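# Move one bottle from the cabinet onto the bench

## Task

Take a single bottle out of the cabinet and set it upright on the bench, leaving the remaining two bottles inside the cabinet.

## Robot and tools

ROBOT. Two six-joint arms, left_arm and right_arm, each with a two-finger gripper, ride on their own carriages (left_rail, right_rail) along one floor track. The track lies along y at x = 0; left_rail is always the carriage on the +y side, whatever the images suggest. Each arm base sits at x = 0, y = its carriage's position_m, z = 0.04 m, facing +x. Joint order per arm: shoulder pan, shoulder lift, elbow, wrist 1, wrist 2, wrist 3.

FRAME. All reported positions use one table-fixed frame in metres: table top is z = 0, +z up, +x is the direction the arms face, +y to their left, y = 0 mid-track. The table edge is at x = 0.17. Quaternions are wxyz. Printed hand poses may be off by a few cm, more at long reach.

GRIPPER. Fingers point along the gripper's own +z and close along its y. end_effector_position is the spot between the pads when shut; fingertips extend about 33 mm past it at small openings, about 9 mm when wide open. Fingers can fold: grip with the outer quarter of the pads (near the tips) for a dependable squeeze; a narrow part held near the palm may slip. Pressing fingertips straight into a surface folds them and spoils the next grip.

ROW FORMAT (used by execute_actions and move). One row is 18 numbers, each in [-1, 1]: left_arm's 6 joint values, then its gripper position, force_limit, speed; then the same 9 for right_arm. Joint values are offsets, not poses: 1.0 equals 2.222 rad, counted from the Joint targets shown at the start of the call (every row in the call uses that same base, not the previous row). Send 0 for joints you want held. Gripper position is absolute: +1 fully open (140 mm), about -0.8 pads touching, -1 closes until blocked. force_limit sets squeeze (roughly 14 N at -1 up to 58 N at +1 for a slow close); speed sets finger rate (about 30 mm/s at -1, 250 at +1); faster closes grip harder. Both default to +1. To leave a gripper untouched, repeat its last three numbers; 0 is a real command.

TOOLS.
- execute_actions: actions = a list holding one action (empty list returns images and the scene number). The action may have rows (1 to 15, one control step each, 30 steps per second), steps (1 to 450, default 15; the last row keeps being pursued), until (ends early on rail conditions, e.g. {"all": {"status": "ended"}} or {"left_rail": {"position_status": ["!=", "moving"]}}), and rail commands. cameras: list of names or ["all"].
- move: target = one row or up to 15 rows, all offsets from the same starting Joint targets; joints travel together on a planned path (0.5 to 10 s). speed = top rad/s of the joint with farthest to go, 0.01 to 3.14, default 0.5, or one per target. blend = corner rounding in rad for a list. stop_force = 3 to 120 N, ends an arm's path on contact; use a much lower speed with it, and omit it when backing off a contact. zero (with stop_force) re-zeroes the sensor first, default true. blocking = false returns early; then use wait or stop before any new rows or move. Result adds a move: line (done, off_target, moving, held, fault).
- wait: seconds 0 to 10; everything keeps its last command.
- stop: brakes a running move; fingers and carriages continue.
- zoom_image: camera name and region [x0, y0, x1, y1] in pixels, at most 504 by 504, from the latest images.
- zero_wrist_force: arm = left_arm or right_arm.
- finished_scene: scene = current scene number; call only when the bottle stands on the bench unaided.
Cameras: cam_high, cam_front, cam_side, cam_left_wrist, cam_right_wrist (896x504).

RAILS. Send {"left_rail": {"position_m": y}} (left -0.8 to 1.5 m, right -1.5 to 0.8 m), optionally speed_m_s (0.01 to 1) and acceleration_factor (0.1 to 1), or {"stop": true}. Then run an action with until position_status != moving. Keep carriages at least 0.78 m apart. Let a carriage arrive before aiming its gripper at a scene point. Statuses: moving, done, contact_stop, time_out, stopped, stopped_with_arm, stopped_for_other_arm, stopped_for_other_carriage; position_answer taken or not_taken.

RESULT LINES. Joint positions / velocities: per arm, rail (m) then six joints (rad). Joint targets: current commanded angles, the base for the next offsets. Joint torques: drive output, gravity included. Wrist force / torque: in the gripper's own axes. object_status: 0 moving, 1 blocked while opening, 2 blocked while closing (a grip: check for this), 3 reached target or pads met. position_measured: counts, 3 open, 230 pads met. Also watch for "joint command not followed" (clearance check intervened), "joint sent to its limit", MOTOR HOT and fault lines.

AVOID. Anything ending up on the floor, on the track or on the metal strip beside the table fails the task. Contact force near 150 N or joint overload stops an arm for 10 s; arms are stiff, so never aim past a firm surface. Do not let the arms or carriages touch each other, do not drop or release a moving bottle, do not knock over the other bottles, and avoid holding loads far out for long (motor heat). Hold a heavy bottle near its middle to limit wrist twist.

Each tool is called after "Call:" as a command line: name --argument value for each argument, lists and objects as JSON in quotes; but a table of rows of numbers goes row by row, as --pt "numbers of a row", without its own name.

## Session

Call:
execute_actions --actions '[]'

Call:
zoom_image --camera "cam_front" --region '[240, 20, 700, 500]'

Scene clock: 0.00 s.
left_arm: end_effector_position=(+0.3456, +0.9858, +0.5800) position_measured=3 object_status=3 end_effector_quat_wxyz=(+0.000, +0.000, +1.000, +0.000) | right_arm: end_effector_position=(+0.3456, -1.1060, +0.5800) position_measured=3 object_status=3 end_effector_quat_wxyz=(+0.000, +0.000, +1.000, +0.000)
Joint positions: left_arm=[0.959 -0.316 -1.725 0.971 -0.816 -1.571 -0.316] | right_arm=[-1.133 -0.316 -1.725 0.971 -0.816 -1.571 -0.316]
Joint velocities: within noise
Joint torques (N m): no reading
Wrist force (N): no reading
Wrist torque (N m): no reading
Wrist force, peak (N): no reading
Joint targets: left_arm=[0.959 -0.316 -1.725 0.971 -0.816 -1.571 -0.316] | right_arm=[-1.133 -0.316 -1.725 0.971 -0.816 -1.571 -0.316]
Tool commands: left_gripper/position=+1.0 left_gripper/force_limit=+1.0 left_gripper/speed=+1.0 right_gripper/position=+1.0 right_gripper/force_limit=+1.0 right_gripper/speed=+1.0
left_rail: position_m=0.959 position_status=done
right_rail: position_m=-1.133 position_status=done
camera_calibration:
cam_left_wrist: T_world_to_cam=[[-0.0543374, 0.99763, 0.042214, -0.990653], [0.927857, 0.0348255, 0.371307, -0.57039], [0.368957, 0.0593444, -0.92755, 0.494977], [0, 0, 0, 1]] pos_world=[0.292785, 0.978795, 0.712725]
cam_right_wrist: T_world_to_cam=[[-0.00479623, 0.998611, -0.0524785, 1.15556], [0.954477, 0.0202236, 0.297599, -0.464956], [0.298247, -0.0486621, -0.953247, 0.538545], [0, 0, 0, 1]] pos_world=[0.288712, -1.11835, 0.712379]

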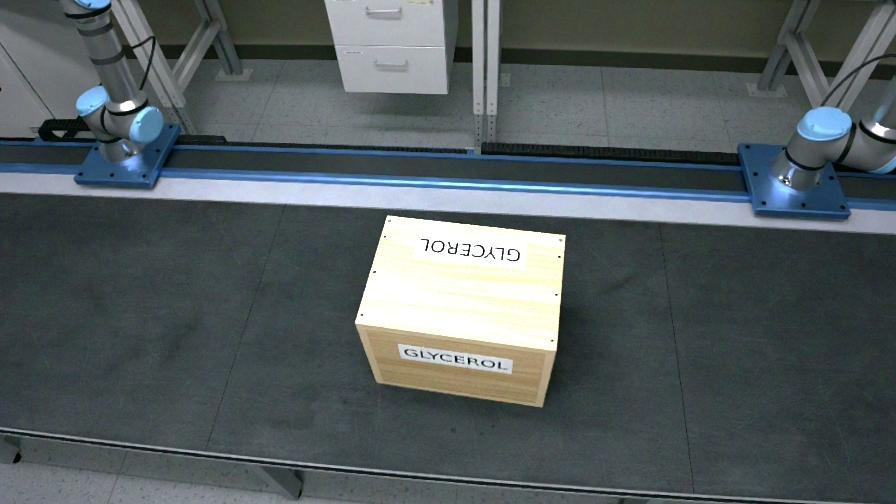

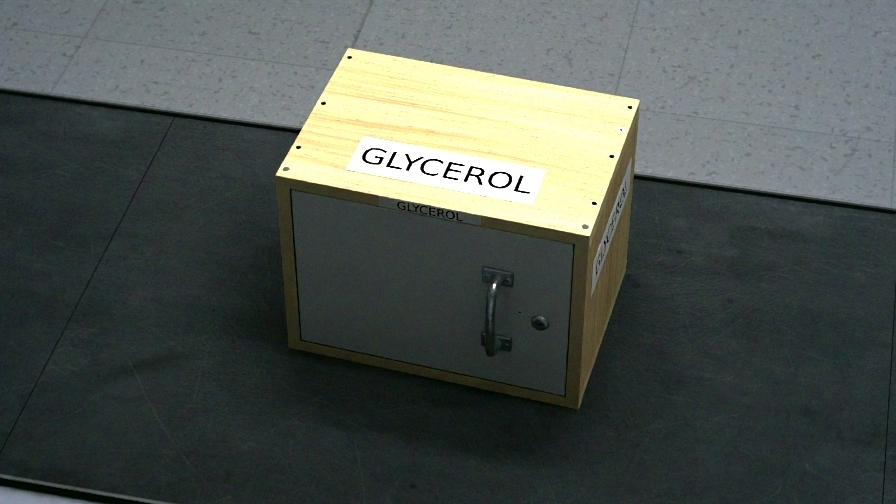

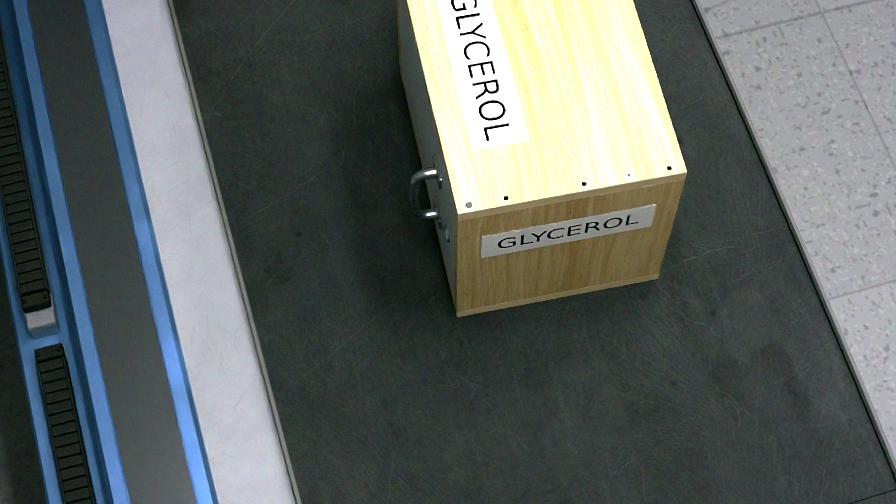

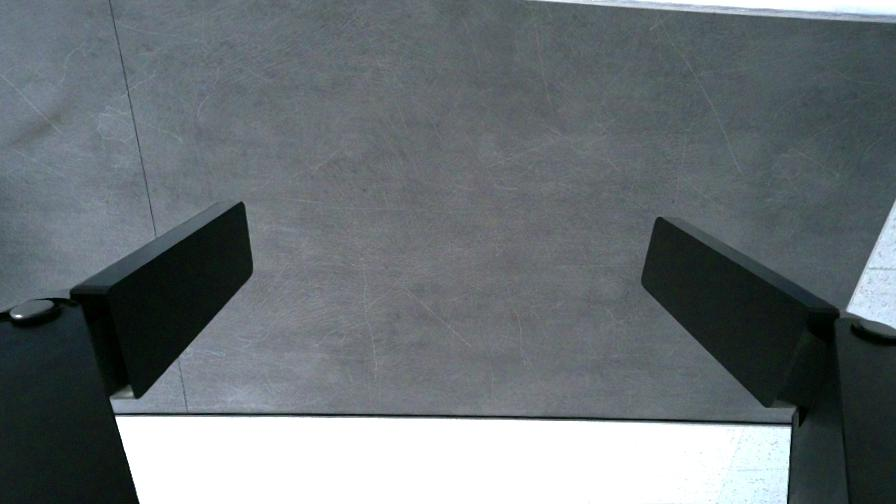

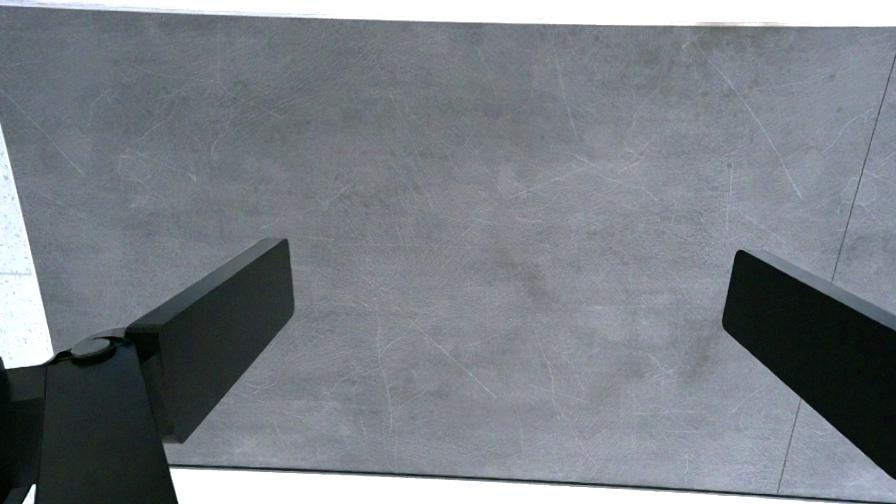

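Scaled by 1.050 from the camera's 896x504 image, which has a finer 1280x720 frame.

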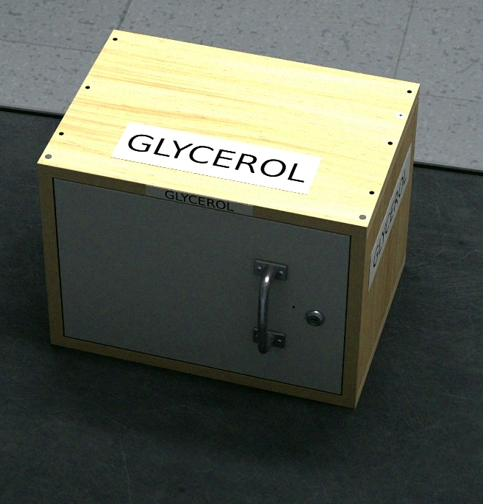

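Call:
zoom_image --camera "cam_front" --region '[440, 230, 600, 390]'

Call:
zoom_image --camera "cam_side" --region '[370, 130, 530, 330]'

Scaled by 3.150 from the camera's 896x504 image, which has a finer 1280x720 frame.

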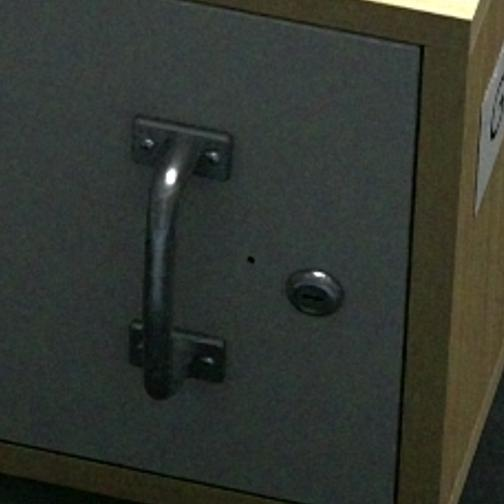

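Scaled by 2.520 from the camera's 896x504 image, which has a finer 1280x720 frame.

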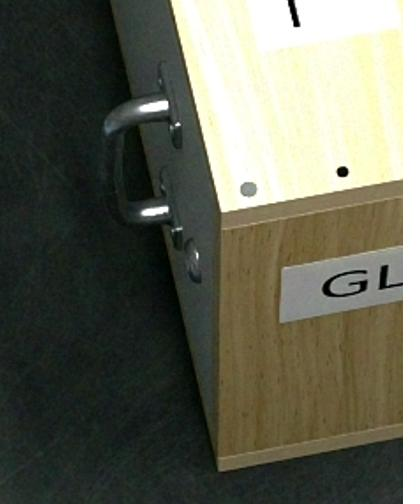

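Call:
execute_actions --actions '[{"left_rail": {"position_m": 0.5}, "right_rail": {"position_m": -0.60}, "steps": 150, "until": {"all": {"status": "ended"}}}]'

Call:
move --target '[0, 0, 0, 0, 0, 0, 1, 1, 1, -0.2628, -0.0338, -0.482, -0.3528, 0.437, 0.0747, 0.0, -0.05, 0]' --speed 1.0

Call:
move --target '[0, 0, 0, 0, 0, 0, 1, 1, 1, -0.183, -0.2223, -0.6726, -0.3577, 0.4281, 0.0675, 0.0, -0.05, 0]' --speed 0.9 --cameras '["cam_front", "cam_side", "cam_right_wrist"]'

Scene clock: 86.57 s.
left_arm: end_effector_position=(+0.3456, +0.5272, +0.5800) position_measured=3 object_status=3 end_effector_quat_wxyz=(+0.000, +0.000, +1.000, +0.000) | right_arm: end_effector_position=(+0.3456, -0.5728, +0.5800) position_measured=3 object_status=3 end_effector_quat_wxyz=(+0.000, +0.000, +1.000, +0.000)
Joint positions: left_arm=[0.5 -0.316 -1.725 0.971 -0.816 -1.571 -0.316] | right_arm=[-0.6 -0.316 -1.725 0.971 -0.816 -1.571 -0.316]
Joint torques (N m): left_arm=[-0.87 -11.84 -20.63 -2.65 -0.37 -0.18] | right_arm=[0.06 -11.54 -19.8 -2.6 0.26 -0.11]
Wrist force (N): left_arm=[0.4 -0.2 -0.2] | right_arm=[0.2 0.0 0.4]
Wrist torque (N m): left_arm=[-0.04 -0.08 0.00] | right_arm=[0.01 -0.04 0.00]
Wrist force, peak (N): left_arm=[0.8 -3.5 -0.3] | right_arm=[0.2 4.6 0.4]
Joint targets: left_arm=[0.500 -0.316 -1.725 0.971 -0.816 -1.571 -0.316] | right_arm=[-0.600 -0.316 -1.725 0.971 -0.816 -1.571 -0.316]
Tool commands: left_gripper/position=+1.0 left_gripper/force_limit=+1.0 left_gripper/speed=+1.0 right_gripper/position=+1.0 right_gripper/force_limit=+1.0 right_gripper/speed=+1.0
left_rail: position_m=0.500 position_status=done
right_rail: position_m=-0.600 position_status=done

Scene clock: 88.37 s.
left_arm: end_effector_position=(+0.3456, +0.5272, +0.5800) position_measured=3 object_status=3 end_effector_quat_wxyz=(+0.000, +0.000, +1.000, +0.000) | right_arm: end_effector_position=(+0.2469, -0.2836, +1.1425) position_measured=129 object_status=3 end_effector_quat_wxyz=(+0.762, -0.172, +0.609, -0.134)
Joint positions: left_arm=[0.5 -0.316 -1.725 0.971 -0.816 -1.571 -0.316] | right_arm=[-0.6 -0.9 -1.8 -0.1 -1.6 -0.6 -0.15]
Joint torques (N m): left_arm=[-1.96 -11.72 -20.74 -2.73 -0.41 -0.2] | right_arm=[-7.61 6.65 1.39 -2.14 1.6 2.55]
Wrist force (N): left_arm=[0.4 -0.2 0.0] | right_arm=[1.0 -1.2 -1.2]
Wrist torque (N m): left_arm=[-0.03 -0.08 0.00] | right_arm=[-0.48 -0.44 -0.38]
Wrist force, peak (N): left_arm=[0.2 -0.4 0.4] | right_arm=[-10.0 8.6 -4.9]
Joint targets: left_arm=[0.500 -0.316 -1.725 0.971 -0.816 -1.571 -0.316] | right_arm=[-0.600 -0.900 -1.800 -0.100 -1.600 -0.600 -0.150]
left_rail: position_m=0.500 position_status=done
right_rail: position_m=-0.600 position_status=done
move: done

Scene clock: 90.73 s.
left_arm: end_effector_position=(+0.3456, +0.5272, +0.5800) position_measured=3 object_status=3 end_effector_quat_wxyz=(+0.000, +0.000, +1.000, +0.000) | right_arm: end_effector_position=(+0.2900, -0.0431, +0.1548) position_measured=129 object_status=3 end_effector_quat_wxyz=(+0.031, +0.706, -0.031, +0.706)
Joint positions: left_arm=[0.5 -0.316 -1.725 0.971 -0.816 -1.571 -0.316] | right_arm=[-0.6 -1.307 -2.294 -1.595 -2.395 0.351 0]
Joint torques (N m): left_arm=[-1.35 -12.1 -20.58 -2.77 -0.41 -0.28] | right_arm=[-6.27 22.08 5.7 -3.25 2.17 2.52]
Wrist force (N): left_arm=[0.2 -0.3 -0.2] | right_arm=[-0.3 0.9 1.9]
Wrist torque (N m): left_arm=[-0.07 -0.06 0.00] | right_arm=[-0.13 0.51 0.26]
Wrist force, peak (N): left_arm=[0.5 -0.4 0.2] | right_arm=[-1.5 4.1 8.7]
Joint targets: left_arm=[0.500 -0.316 -1.725 0.971 -0.816 -1.571 -0.316] | right_arm=[-0.600 -1.307 -2.294 -1.595 -2.395 0.351 0.000]
left_rail: position_m=0.500 position_status=done
right_rail: position_m=-0.600 position_status=done
move: done
camera_calibration:
cam_right_wrist: T_world_to_cam=[[-0.0345382, -0.999388, 0.00546269, -0.0148667], [-0.298054, 0.00508305, -0.954535, 0.249605], [0.953924, -0.0345961, -0.298048, -0.0894155], [0, 0, 0, 1]] pos_world=[0.159178, -0.0192198, 0.211688]
Images, in order (width x height): cam_front 896x504, cam_side 896x504, cam_right_wrist 896x504.

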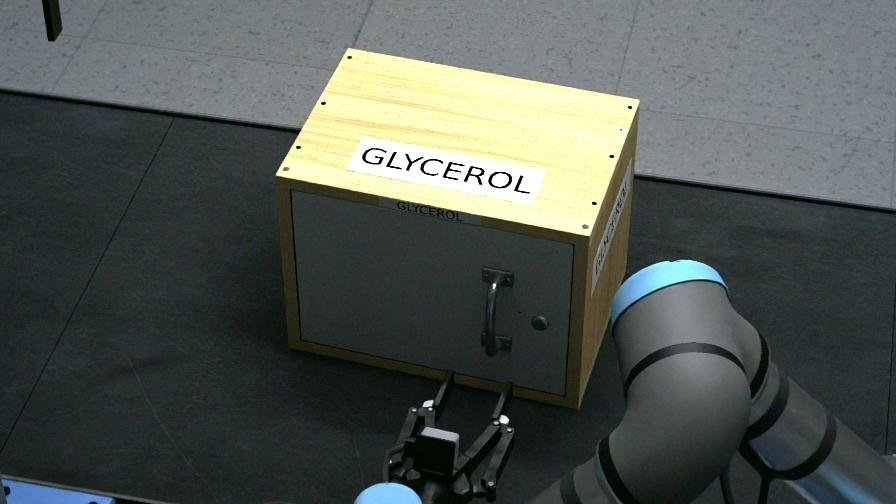

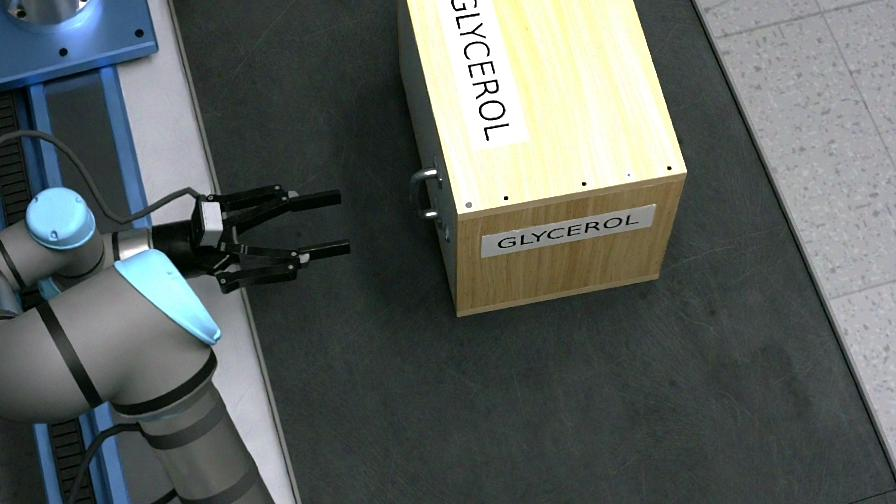

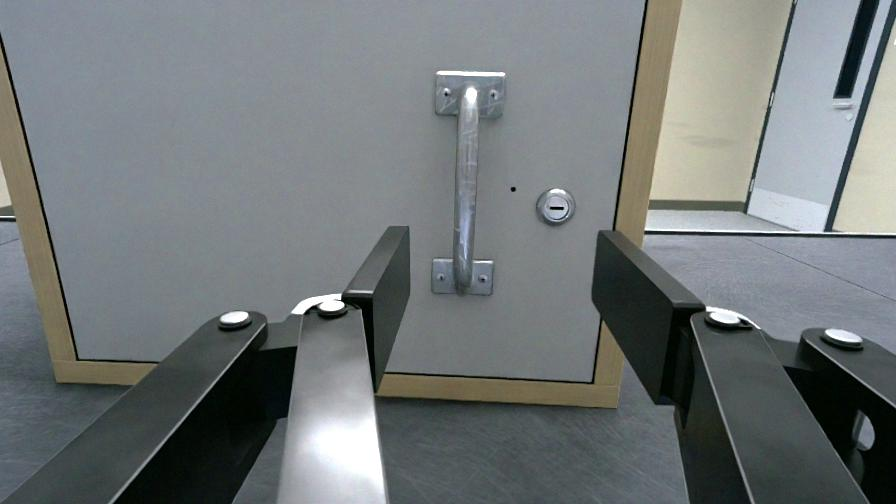

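Call:
move --target '[0, 0, 0, 0, 0, 0, 1, 1, 1, -0.0596, -0.0033, 0.0175, -0.0138, -0.0595, 0, 0.0, 0.0, -1]' --speed 0.12 --stop_force 12 --cameras '["cam_front", "cam_side", "cam_right_wrist"]'

Scene clock: 108.80 s.
left_arm: end_effector_position=(+0.3456, +0.5272, +0.5800) position_measured=3 object_status=3 end_effector_quat_wxyz=(+0.000, +0.000, +1.000, +0.000) | right_arm: end_effector_position=(+0.3659, -0.0351, +0.1618) position_measured=129 object_status=3 end_effector_quat_wxyz=(+0.031, +0.706, -0.031, +0.706)
Joint positions: left_arm=[0.5 -0.316 -1.725 0.971 -0.816 -1.571 -0.316] | right_arm=[-0.6 -1.439 -2.302 -1.556 -2.425 0.219 0]
Joint torques (N m): left_arm=[-2.03 -13.04 -20.81 -2.83 -0.62 -0.35] | right_arm=[-6.26 22.35 31.62 -2.73 -1.88 2.44]
Wrist force (N): left_arm=[0.4 0.0 0.1] | right_arm=[-0.6 0.5 1.8]
Wrist torque (N m): left_arm=[0.00 -0.09 0.00] | right_arm=[-0.20 0.58 0.24]
Wrist force, peak (N): left_arm=[0.0 -0.7 0.2] | right_arm=[-0.1 1.4 2.4]
Joint targets: left_arm=[0.500 -0.316 -1.725 0.971 -0.816 -1.571 -0.316] | right_arm=[-0.600 -1.439 -2.302 -1.556 -2.425 0.219 0.000]
left_rail: position_m=0.500 position_status=done
right_rail: position_m=-0.600 position_status=done
move: done
camera_calibration:
cam_right_wrist: T_world_to_cam=[[-0.0348738, -0.99938, 0.00473826, -0.00405321], [-0.298235, 0.00588166, -0.954474, 0.278906], [0.953855, -0.0346992, -0.298255, -0.159396], [0, 0, 0, 1]] pos_world=[0.235079, -0.011222, 0.218688]
Images, in order (width x height): cam_front 896x504, cam_side 896x504, cam_right_wrist 896x504.

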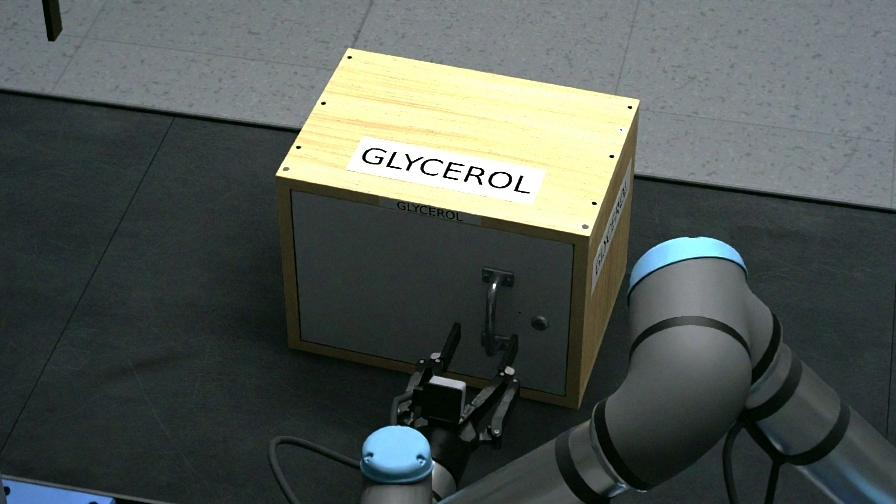

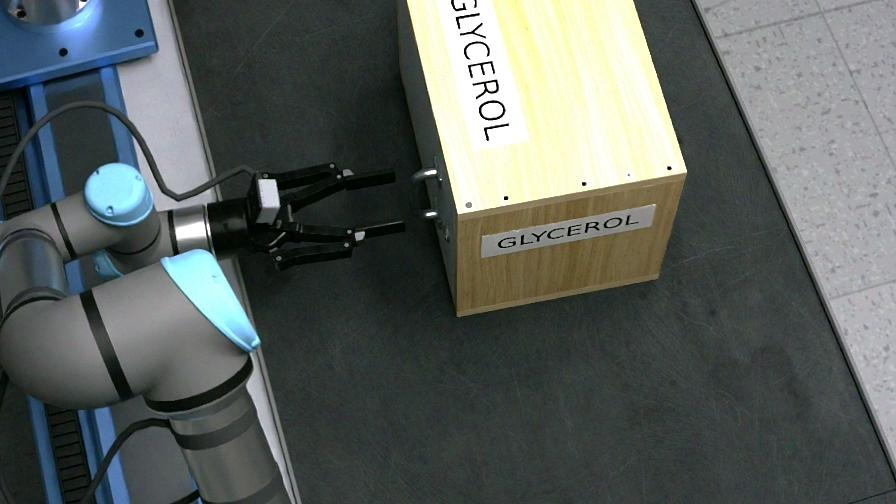

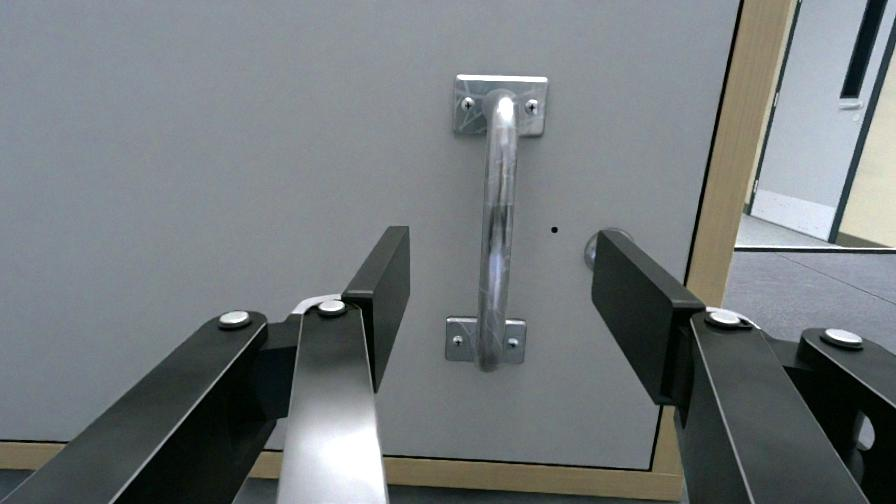

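Call:
move --pt "0 0 0 0 0 0 1 1 1 -0.0218 0.0 0.0051 -0.0053 -0.0217 0 0.0 0.0 -1" --pt "0 0 0 0 0 0 1 1 1 -0.0218 0.0 0.0051 -0.0053 -0.0217 0 -1 0.0 -1" --speed 0.08 --cameras '["cam_side", "cam_right_wrist"]'

Scene clock: 123.80 s.
left_arm: end_effector_position=(+0.3456, +0.5272, +0.5800) position_measured=3 object_status=3 end_effector_quat_wxyz=(+0.000, +0.000, +1.000, +0.000) | right_arm: end_effector_position=(+0.3943, -0.0358, +0.1652) position_measured=215 object_status=0 end_effector_quat_wxyz=(+0.031, +0.706, -0.031, +0.706)
Joint positions: left_arm=[0.5 -0.316 -1.725 0.971 -0.816 -1.571 -0.316] | right_arm=[-0.6 -1.487 -2.302 -1.545 -2.437 0.171 0]
Joint torques (N m): left_arm=[-2.13 -12.5 -20.66 -3.06 -0.59 -0.43] | right_arm=[-3.05 26.7 32.44 1.69 -1.86 0.53]
Wrist force (N): left_arm=[-0.1 0.0 0.2] | right_arm=[-2.8 14.1 -7.7]
Wrist torque (N m): left_arm=[0.00 0.01 0.00] | right_arm=[-0.54 0.62 0.70]
Wrist force, peak (N): left_arm=[0.5 -0.4 0.2] | right_arm=[-4.3 15.6 -3.9]
Joint targets: left_arm=[0.500 -0.316 -1.725 0.971 -0.816 -1.571 -0.316] | right_arm=[-0.600 -1.487 -2.302 -1.545 -2.437 0.171 0.000]
left_rail: position_m=0.500 position_status=done
right_rail: position_m=-0.600 position_status=done
move: done
camera_calibration:
cam_right_wrist: T_world_to_cam=[[-0.0351357, -0.999369, 0.00523612, -0.00371937], [-0.298248, 0.00548487, -0.954473, 0.290623], [0.953842, -0.0350978, -0.298252, -0.185494], [0, 0, 0, 1]] pos_world=[0.263479, -0.0118215, 0.222087]
Images, in order (width x height): cam_side 896x504, cam_right_wrist 896x504.

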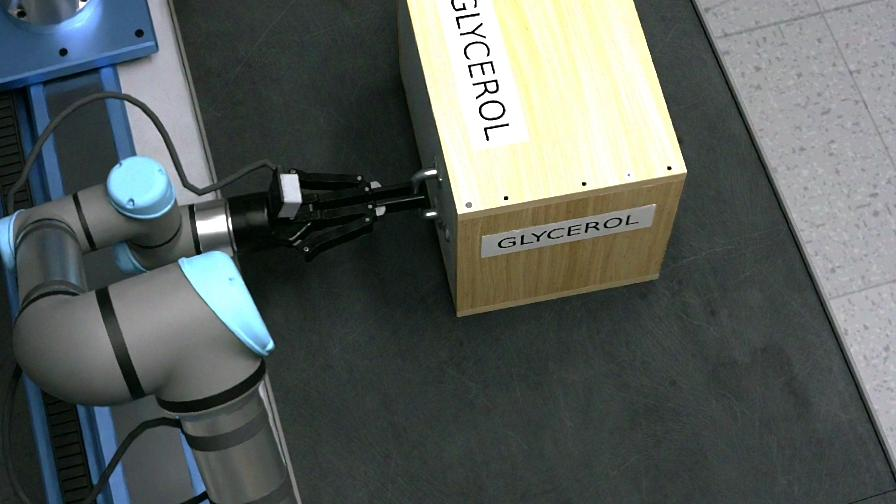

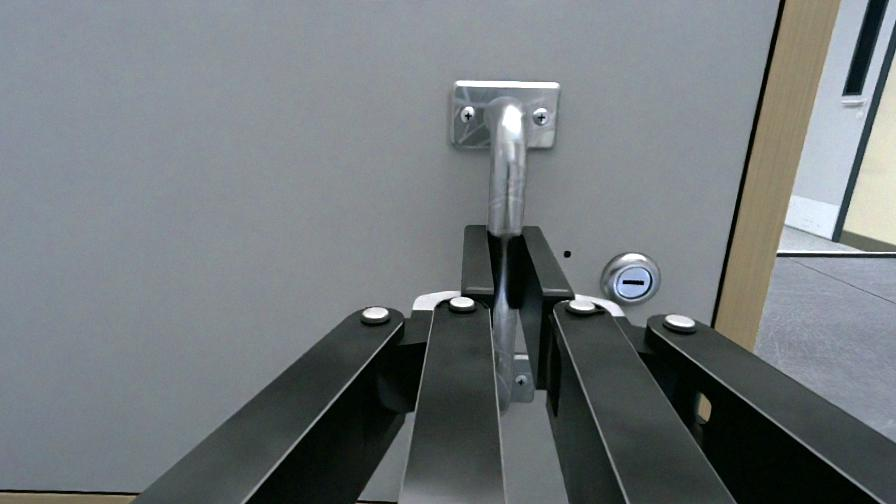

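Call:
move --target '[0, 0, 0, 0, 0, 0, 1, 1, 1, 0.0167, -0.0024, 0.0049, -0.0021, 0.0167, 0, -1, 0.0, -1]' --speed 0.03 --stop_force 45 --cameras '["cam_front", "cam_right_wrist"]'

Scene clock: 142.57 s.
left_arm: end_effector_position=(+0.3456, +0.5272, +0.5800) position_measured=3 object_status=3 end_effector_quat_wxyz=(+0.000, +0.000, +1.000, +0.000) | right_arm: end_effector_position=(+0.3719, -0.0299, +0.1653) position_measured=215 object_status=2 end_effector_quat_wxyz=(+0.031, +0.706, -0.031, +0.706)
Joint positions: left_arm=[0.5 -0.316 -1.725 0.971 -0.816 -1.571 -0.316] | right_arm=[-0.6 -1.45 -2.307 -1.534 -2.442 0.208 0]
Joint torques (N m): left_arm=[-2.89 -12.91 -20.77 -3.16 -0.95 -0.51] | right_arm=[9.93 21.98 30.92 -2.35 2.08 0.85]
Wrist force (N): left_arm=[0.3 -0.1 0.2] | right_arm=[3.1 -0.8 5.9]
Wrist torque (N m): left_arm=[-0.02 -0.06 -0.01] | right_arm=[-0.47 0.50 0.35]
Wrist force, peak (N): left_arm=[0.3 -0.3 0.4] | right_arm=[-3.2 15.3 -7.2]
Joint targets: left_arm=[0.500 -0.316 -1.725 0.971 -0.816 -1.571 -0.316] | right_arm=[-0.600 -1.450 -2.307 -1.534 -2.442 0.208 0.000]
left_rail: position_m=0.500 position_status=done
right_rail: position_m=-0.600 position_status=done
move: done
camera_calibration:
cam_right_wrist: T_world_to_cam=[[-0.0350887, -0.999375, 0.00438661, 0.00146458], [-0.29831, 0.00628444, -0.954448, 0.284116], [0.953824, -0.0347989, -0.298344, -0.163838], [0, 0, 0, 1]] pos_world=[0.241079, -0.00602324, 0.222288]
Images, in order (width x height): cam_front 896x504, cam_right_wrist 896x504.

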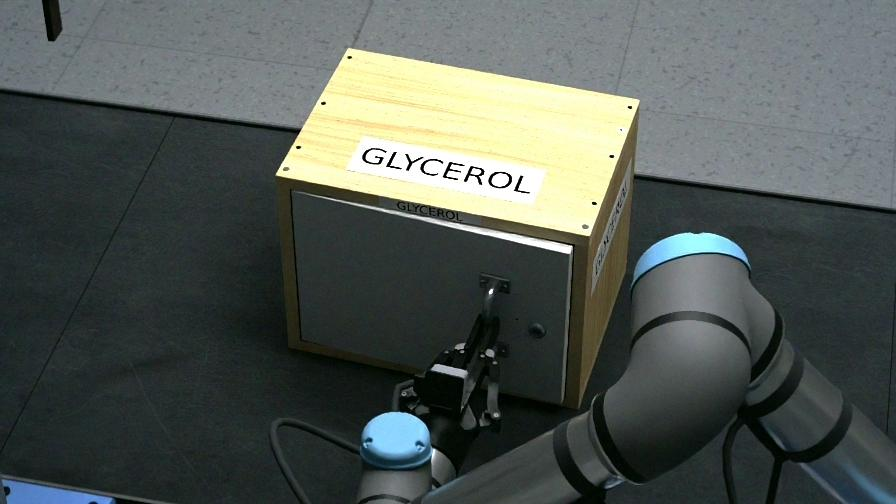

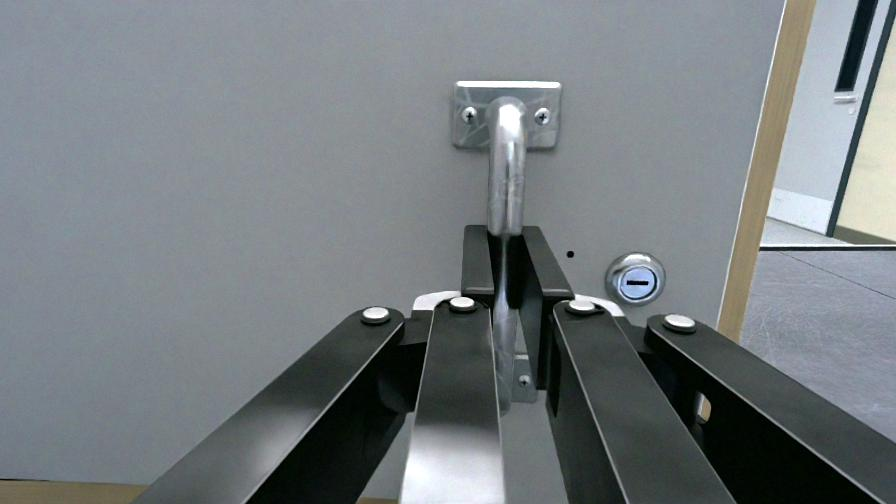

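Call:
move --pt "-0.064 0.039 -0.013 -0.0261 0 -0.0195 -1 -1 -0.5 0.0218 -0.0078 0.0149 -0.0072 0.0219 0 -1 0.0 -1" --pt "-0.1536 0.0937 -0.0313 -0.0626 0 -0.0467 -1 -1 -0.5 0.0482 -0.0269 0.0522 -0.0254 0.0482 0 -1 0.0 -1" --pt "-0.256 0.1562 -0.0521 -0.1043 0 -0.0779 -1 -1 -0.5 0.0695 -0.0583 0.1143 -0.0561 0.0695 0 -1 0.0 -1" --speed 0.18 --blend 0.03 --stop_force 45 --cameras '["cam_front", "cam_side", "cam_left_wrist", "cam_right_wrist"]'

Scene clock: 168.27 s.
left_arm: end_effector_position=(+0.4331, +0.1814, +0.5046) position_measured=232 object_status=3 end_effector_quat_wxyz=(+0.000, +0.197, +0.980, +0.000) | right_arm: end_effector_position=(+0.2610, +0.0373, +0.1650) position_measured=215 object_status=2 end_effector_quat_wxyz=(+0.031, +0.706, -0.031, +0.706)
Joint positions: left_arm=[0.5 -0.885 -1.378 0.855 -1.048 -1.571 -0.489] | right_arm=[-0.6 -1.296 -2.436 -1.28 -2.567 0.363 0]
Joint torques (N m): left_arm=[-7.59 -9.91 -46.92 -5.49 -0.98 -2.45] | right_arm=[6.2 23.33 35.29 -1.53 -0.18 0.36]
Wrist force (N): left_arm=[0.2 -0.1 0.0] | right_arm=[10.6 12.0 -1.7]
Wrist torque (N m): left_arm=[-0.01 -0.06 0.03] | right_arm=[-0.67 0.52 1.06]
Wrist force, peak (N): left_arm=[1.8 1.9 0.3] | right_arm=[-3.3 22.0 -0.1]
Joint targets: left_arm=[0.500 -0.885 -1.378 0.855 -1.048 -1.571 -0.489] | right_arm=[-0.600 -1.296 -2.436 -1.280 -2.567 0.363 0.000]
left_rail: position_m=0.500 position_status=done
right_rail: position_m=-0.600 position_status=done
move: done
camera_calibration:
cam_left_wrist: T_world_to_cam=[[0.334437, 0.94148, 0.0420462, -0.338233], [0.869448, -0.325449, 0.371676, -0.505152], [0.36361, -0.0877454, -0.92741, 0.469427], [0, 0, 0, 1]] pos_world=[0.381633, 0.195229, 0.637326]
cam_right_wrist: T_world_to_cam=[[-0.0350286, -0.999376, 0.00457722, 0.064683], [-0.298317, 0.00608473, -0.954447, 0.250338], [0.953824, -0.0347984, -0.298344, -0.05581], [0, 0, 0, 1]] pos_world=[0.130179, 0.0611773, 0.221987]
Images, in order (width x height): cam_front 896x504, cam_side 896x504, cam_left_wrist 896x504, cam_right_wrist 896x504.

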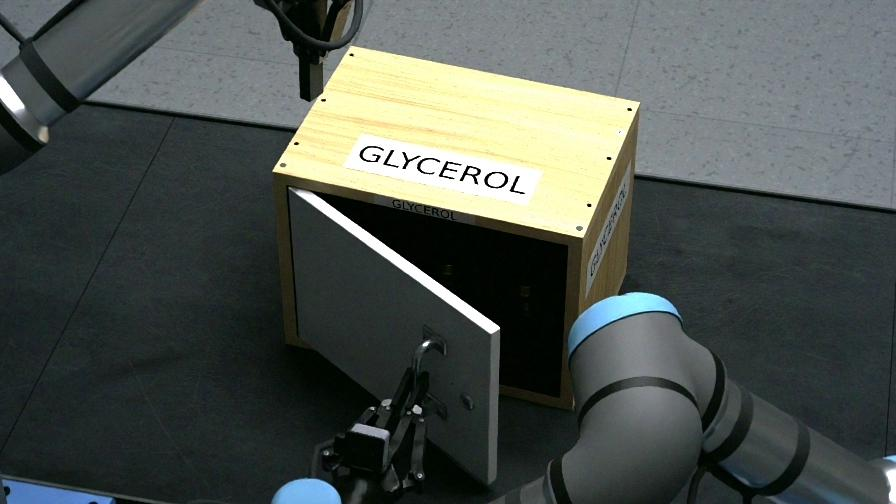

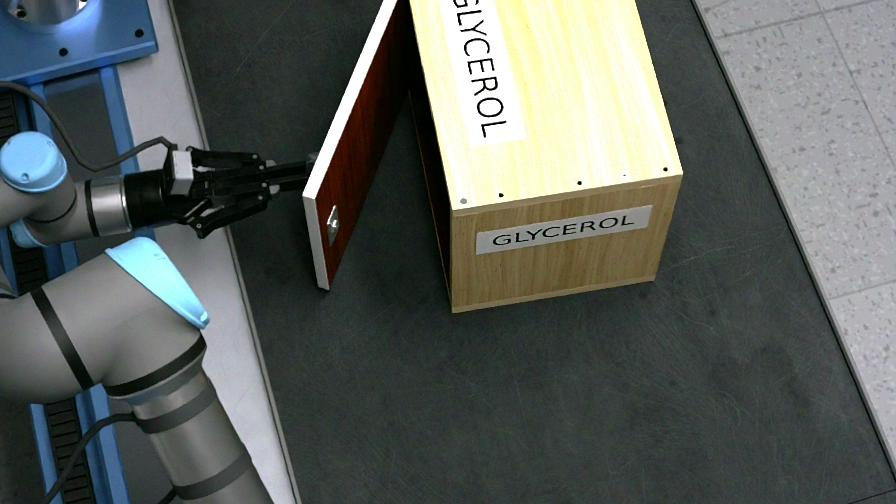

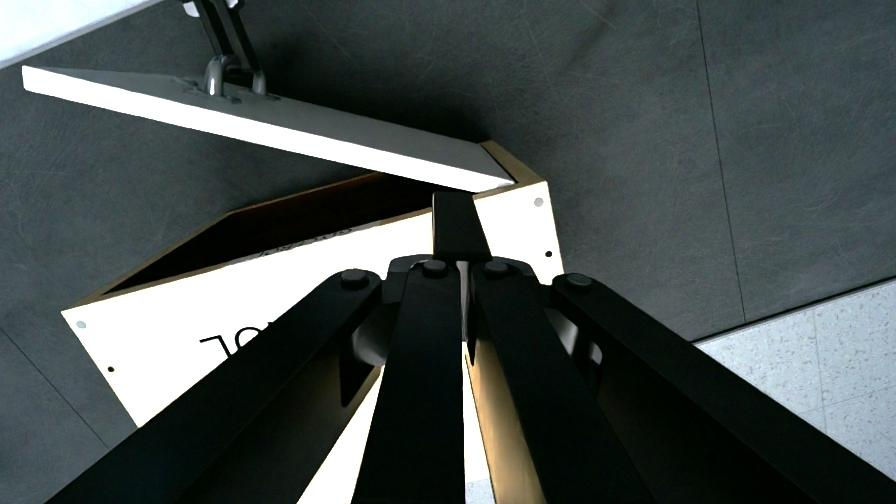

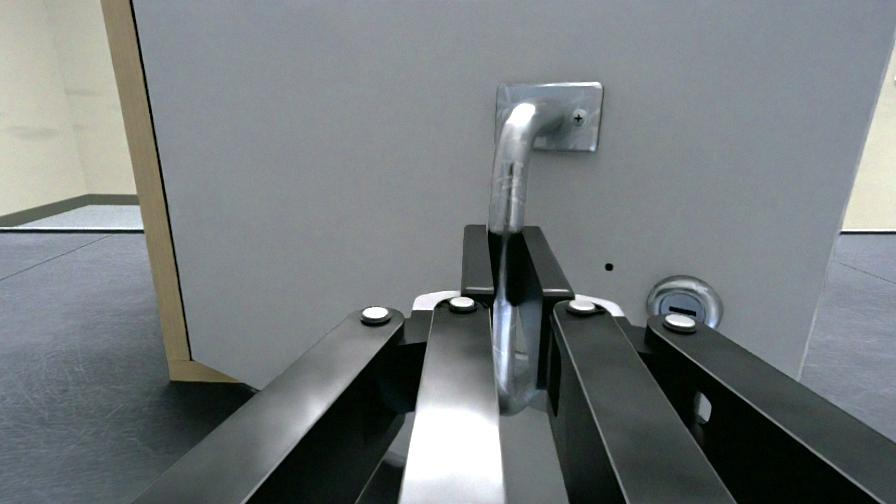

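Call:
move --pt "0 0 0 0 0 0 -1 -1 -0.5 0 0 0 0 0 0 0.0 0.0 -0.5" --pt "-0.0512 0.0312 -0.0104 -0.0208 0 -0.0156 -1 -1 -0.5 0.0535 -0.0189 0.0371 -0.0183 0.0530 0 0.0 0.0 -0.5" --pt "-0.1194 0.0729 -0.0242 -0.0486 0 -0.0363 -1 -1 -0.5 0.1368 0.2018 -0.3377 0.1358 0.1364 0 0.0 0.0 -0.5" --pt "-0.1706 0.1041 -0.0346 -0.0694 0 -0.0519 -1 -1 -0.5 0.0371 0.3101 -0.4836 0.1734 0.0367 0 0.0 0.0 -0.5" --speed '[0.1, 0.15, 0.6, 0.5]' --blend '[0, 0.02, 0.1, 0]' --cameras '["cam_front", "cam_side", "cam_left_wrist", "cam_right_wrist"]'

Scene clock: 189.03 s.
left_arm: end_effector_position=(+0.3206, -0.0702, +0.4203) position_measured=232 object_status=3 end_effector_quat_wxyz=(+0.000, +0.324, +0.946, +0.000) | right_arm: end_effector_position=(+0.3300, -0.2996, +0.1998) position_measured=129 object_status=3 end_effector_quat_wxyz=(+0.031, +0.706, -0.031, +0.706)
Joint positions: left_arm=[0.5 -1.264 -1.147 0.778 -1.202 -1.571 -0.604] | right_arm=[-0.6 -1.213 -1.748 -2.354 -2.181 0.444 0]
Joint torques (N m): left_arm=[-7.22 -16.93 -49.24 -5.54 -1.14 -2.57] | right_arm=[-6.19 34.78 3.68 1.18 -1.71 -2.5]
Wrist force (N): left_arm=[0.1 0.0 0.7] | right_arm=[-0.4 0.1 2.3]
Wrist torque (N m): left_arm=[0.02 -0.04 0.03] | right_arm=[-0.25 0.54 0.24]
Wrist force, peak (N): left_arm=[0.8 -2.3 0.6] | right_arm=[11.0 12.4 -1.8]
Joint targets: left_arm=[0.500 -1.264 -1.147 0.778 -1.202 -1.571 -0.604] | right_arm=[-0.600 -1.213 -1.747 -2.354 -2.181 0.444 0.000]
left_rail: position_m=0.500 position_status=done
right_rail: position_m=-0.600 position_status=done
move: done
camera_calibration:
cam_left_wrist: T_world_to_cam=[[0.568228, 0.821793, 0.0421027, -0.143659], [0.754643, -0.54083, 0.371506, -0.4361], [0.328071, -0.179328, -0.927475, 0.415066], [0, 0, 0, 1]] pos_world=[0.274559, -0.0433654, 0.553026]
cam_right_wrist: T_world_to_cam=[[-0.034147, -0.999406, 0.00471863, -0.270067], [-0.298246, 0.00568378, -0.954472, 0.306068], [0.953878, -0.0339996, -0.298263, -0.122779], [0, 0, 0, 1]] pos_world=[0.199178, -0.275821, 0.256788]
Images, in order (width x height): cam_front 896x504, cam_side 896x504, cam_left_wrist 896x504, cam_right_wrist 896x504.

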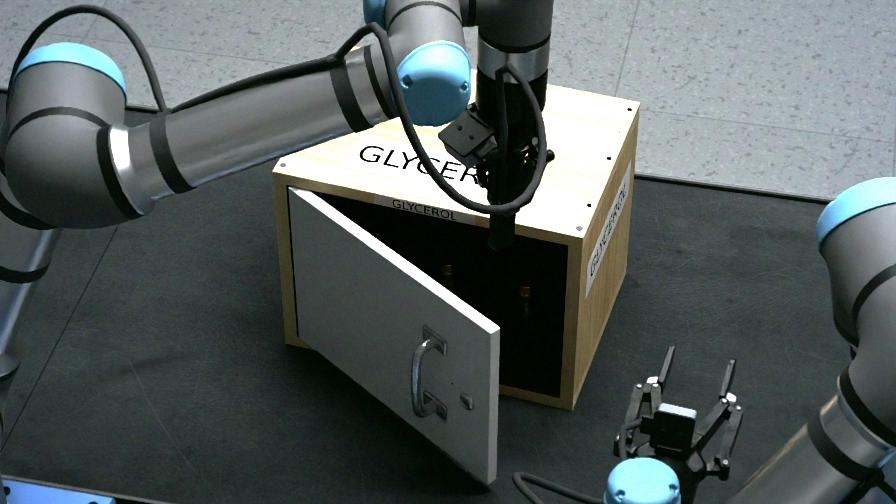

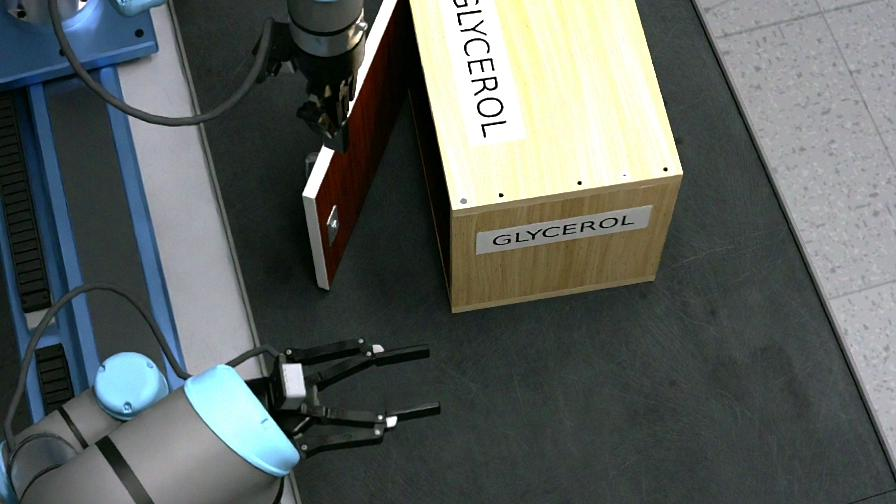

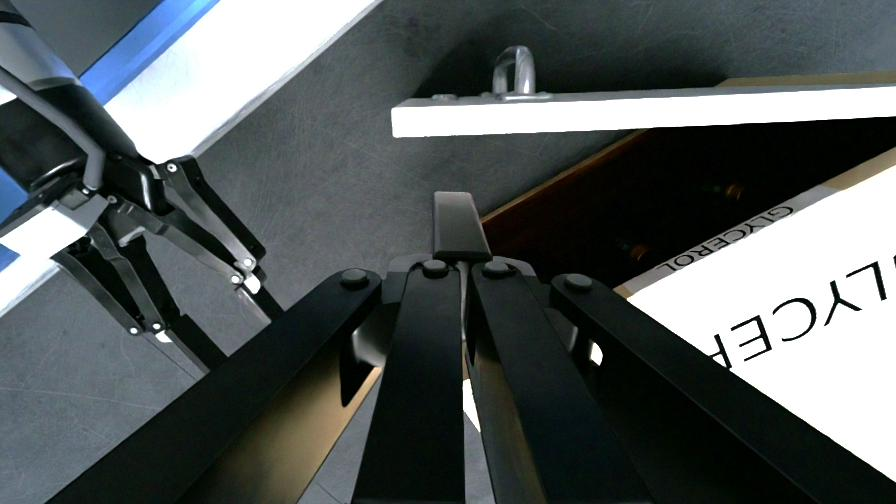

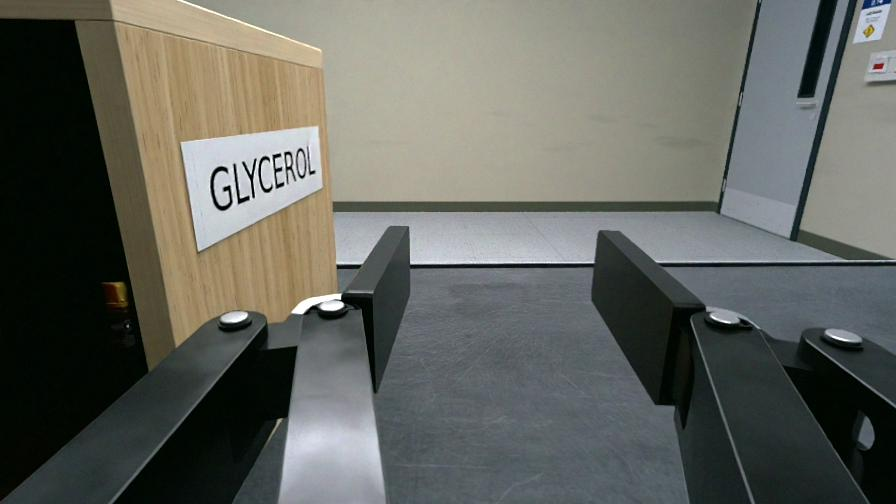

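Call:
move --pt "0.0141 -0.0120 0.2279 -0.2158 0 -0.0214 -1 -1 -0.5 0 0 0 0 0 0 0.0 0.0 -0.5" --pt "-0.0087 -0.0526 0.2839 -0.2312 0 -0.0284 -1 -1 -0.5 0 0 0 0 0 0 0.0 0.0 -0.5" --pt "-0.0494 -0.1336 0.3841 -0.2503 0 0.0487 -1 -1 -0.5 0 0 0 0 0 0 0.0 0.0 -0.5" --pt "-0.0855 -0.2225 0.4757 -0.2531 0 0.1304 -1 -1 -0.5 0 0 0 0 0 0 0.0 0.0 -0.5" --pt "-0.1131 -0.3203 0.5544 -0.2339 0 0.2206 -1 -1 -0.5 0 0 0 0 0 0 0.0 0.0 -0.5" --pt "-0.1194 -0.4583 0.6285 -0.1702 0 0.3713 -1 -1 -0.5 0 0 0 0 0 0 0.0 0.0 -0.5" --speed '[0.4, 0.14, 0.25, 0.25, 0.25, 0.3]' --blend '[0.02, 0.03, 0.05, 0.05, 0.05, 0]' --stop_force 25 --cameras '["cam_front", "cam_side", "cam_left_wrist"]'

Scene clock: 219.13 s.
left_arm: end_effector_position=(+0.1437, +0.2518, +0.2399) position_measured=232 object_status=3 end_effector_quat_wxyz=(+0.000, +0.767, +0.641, +0.000) | right_arm: end_effector_position=(+0.3301, -0.2997, +0.1998) position_measured=129 object_status=3 end_effector_quat_wxyz=(+0.031, +0.706, -0.031, +0.706)
Joint positions: left_arm=[0.5 -1.529 -2.165 2.174 -1.58 -1.571 0.221] | right_arm=[-0.6 -1.213 -1.747 -2.354 -2.181 0.444 0]
Joint torques (N m): left_arm=[-7.58 -8.92 -3.36 0.71 -1 2.24] | right_arm=[-6.34 35.68 2.57 1.26 -1.56 -1.07]
Wrist force (N): left_arm=[-2.7 0.5 -0.2] | right_arm=[0.1 -0.2 1.7]
Wrist torque (N m): left_arm=[-0.04 -0.06 -0.08] | right_arm=[-0.31 0.44 0.24]
Wrist force, peak (N): left_arm=[-6.3 1.3 0.3] | right_arm=[-0.3 -0.3 2.3]
Joint targets: left_arm=[0.500 -1.529 -2.165 2.174 -1.580 -1.571 0.221] | right_arm=[-0.600 -1.213 -1.747 -2.354 -2.181 0.444 0.000]
left_rail: position_m=0.500 position_status=done
right_rail: position_m=-0.600 position_status=done
move: done
camera_calibration:
cam_left_wrist: T_world_to_cam=[[0.991368, -0.12411, 0.0422564, -0.12282], [-0.130904, -0.919133, 0.371562, 0.161097], [-0.00727521, -0.373887, -0.927446, 0.460721], [0, 0, 0, 1]] pos_world=[0.1462, 0.305084, 0.372626]
Images, in order (width x height): cam_front 896x504, cam_side 896x504, cam_left_wrist 896x504.

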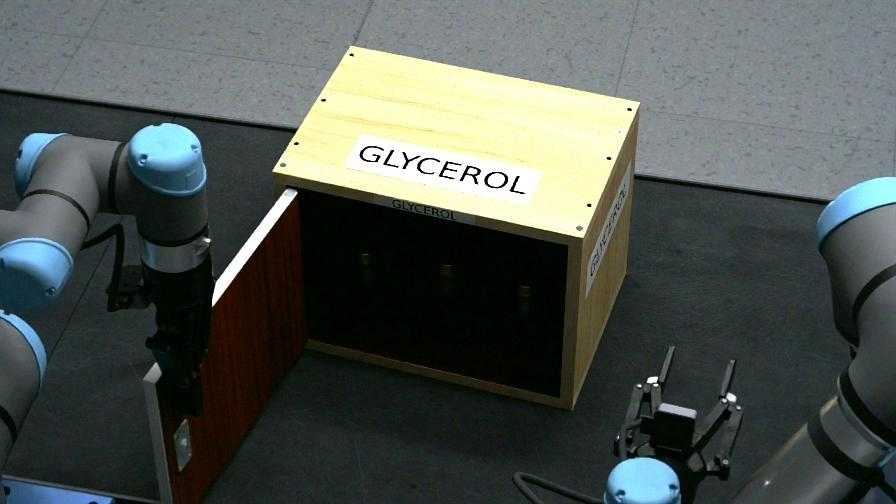

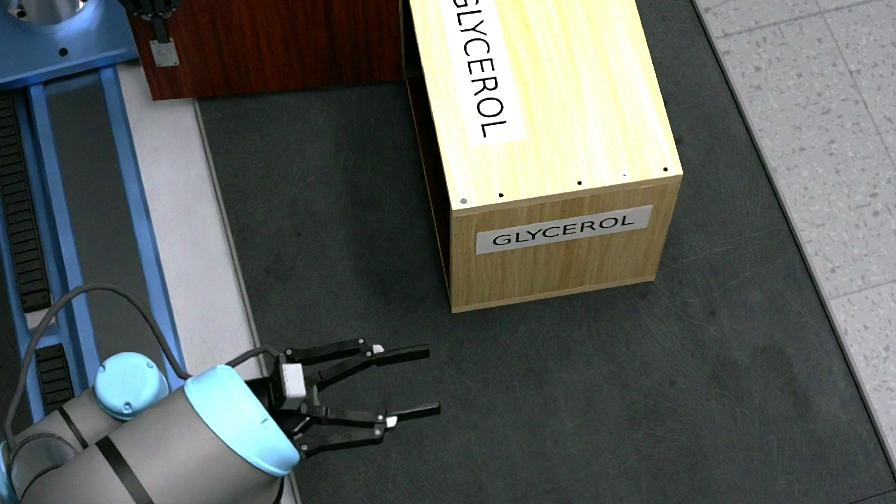

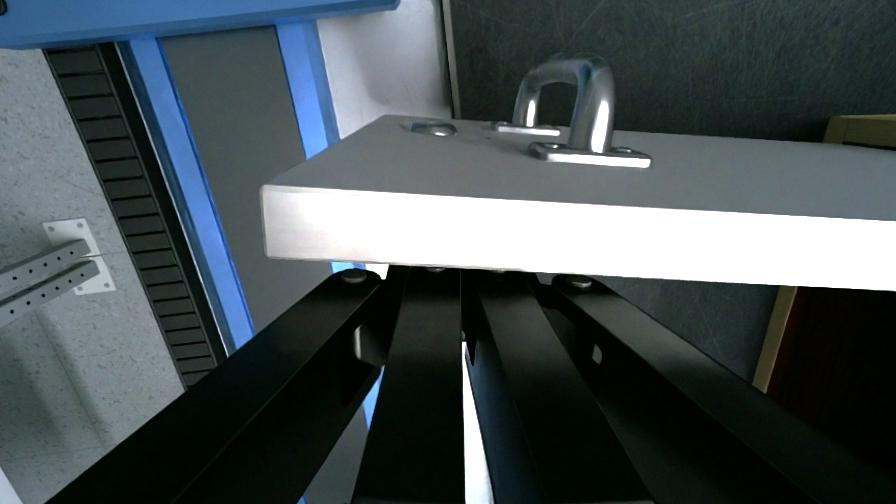

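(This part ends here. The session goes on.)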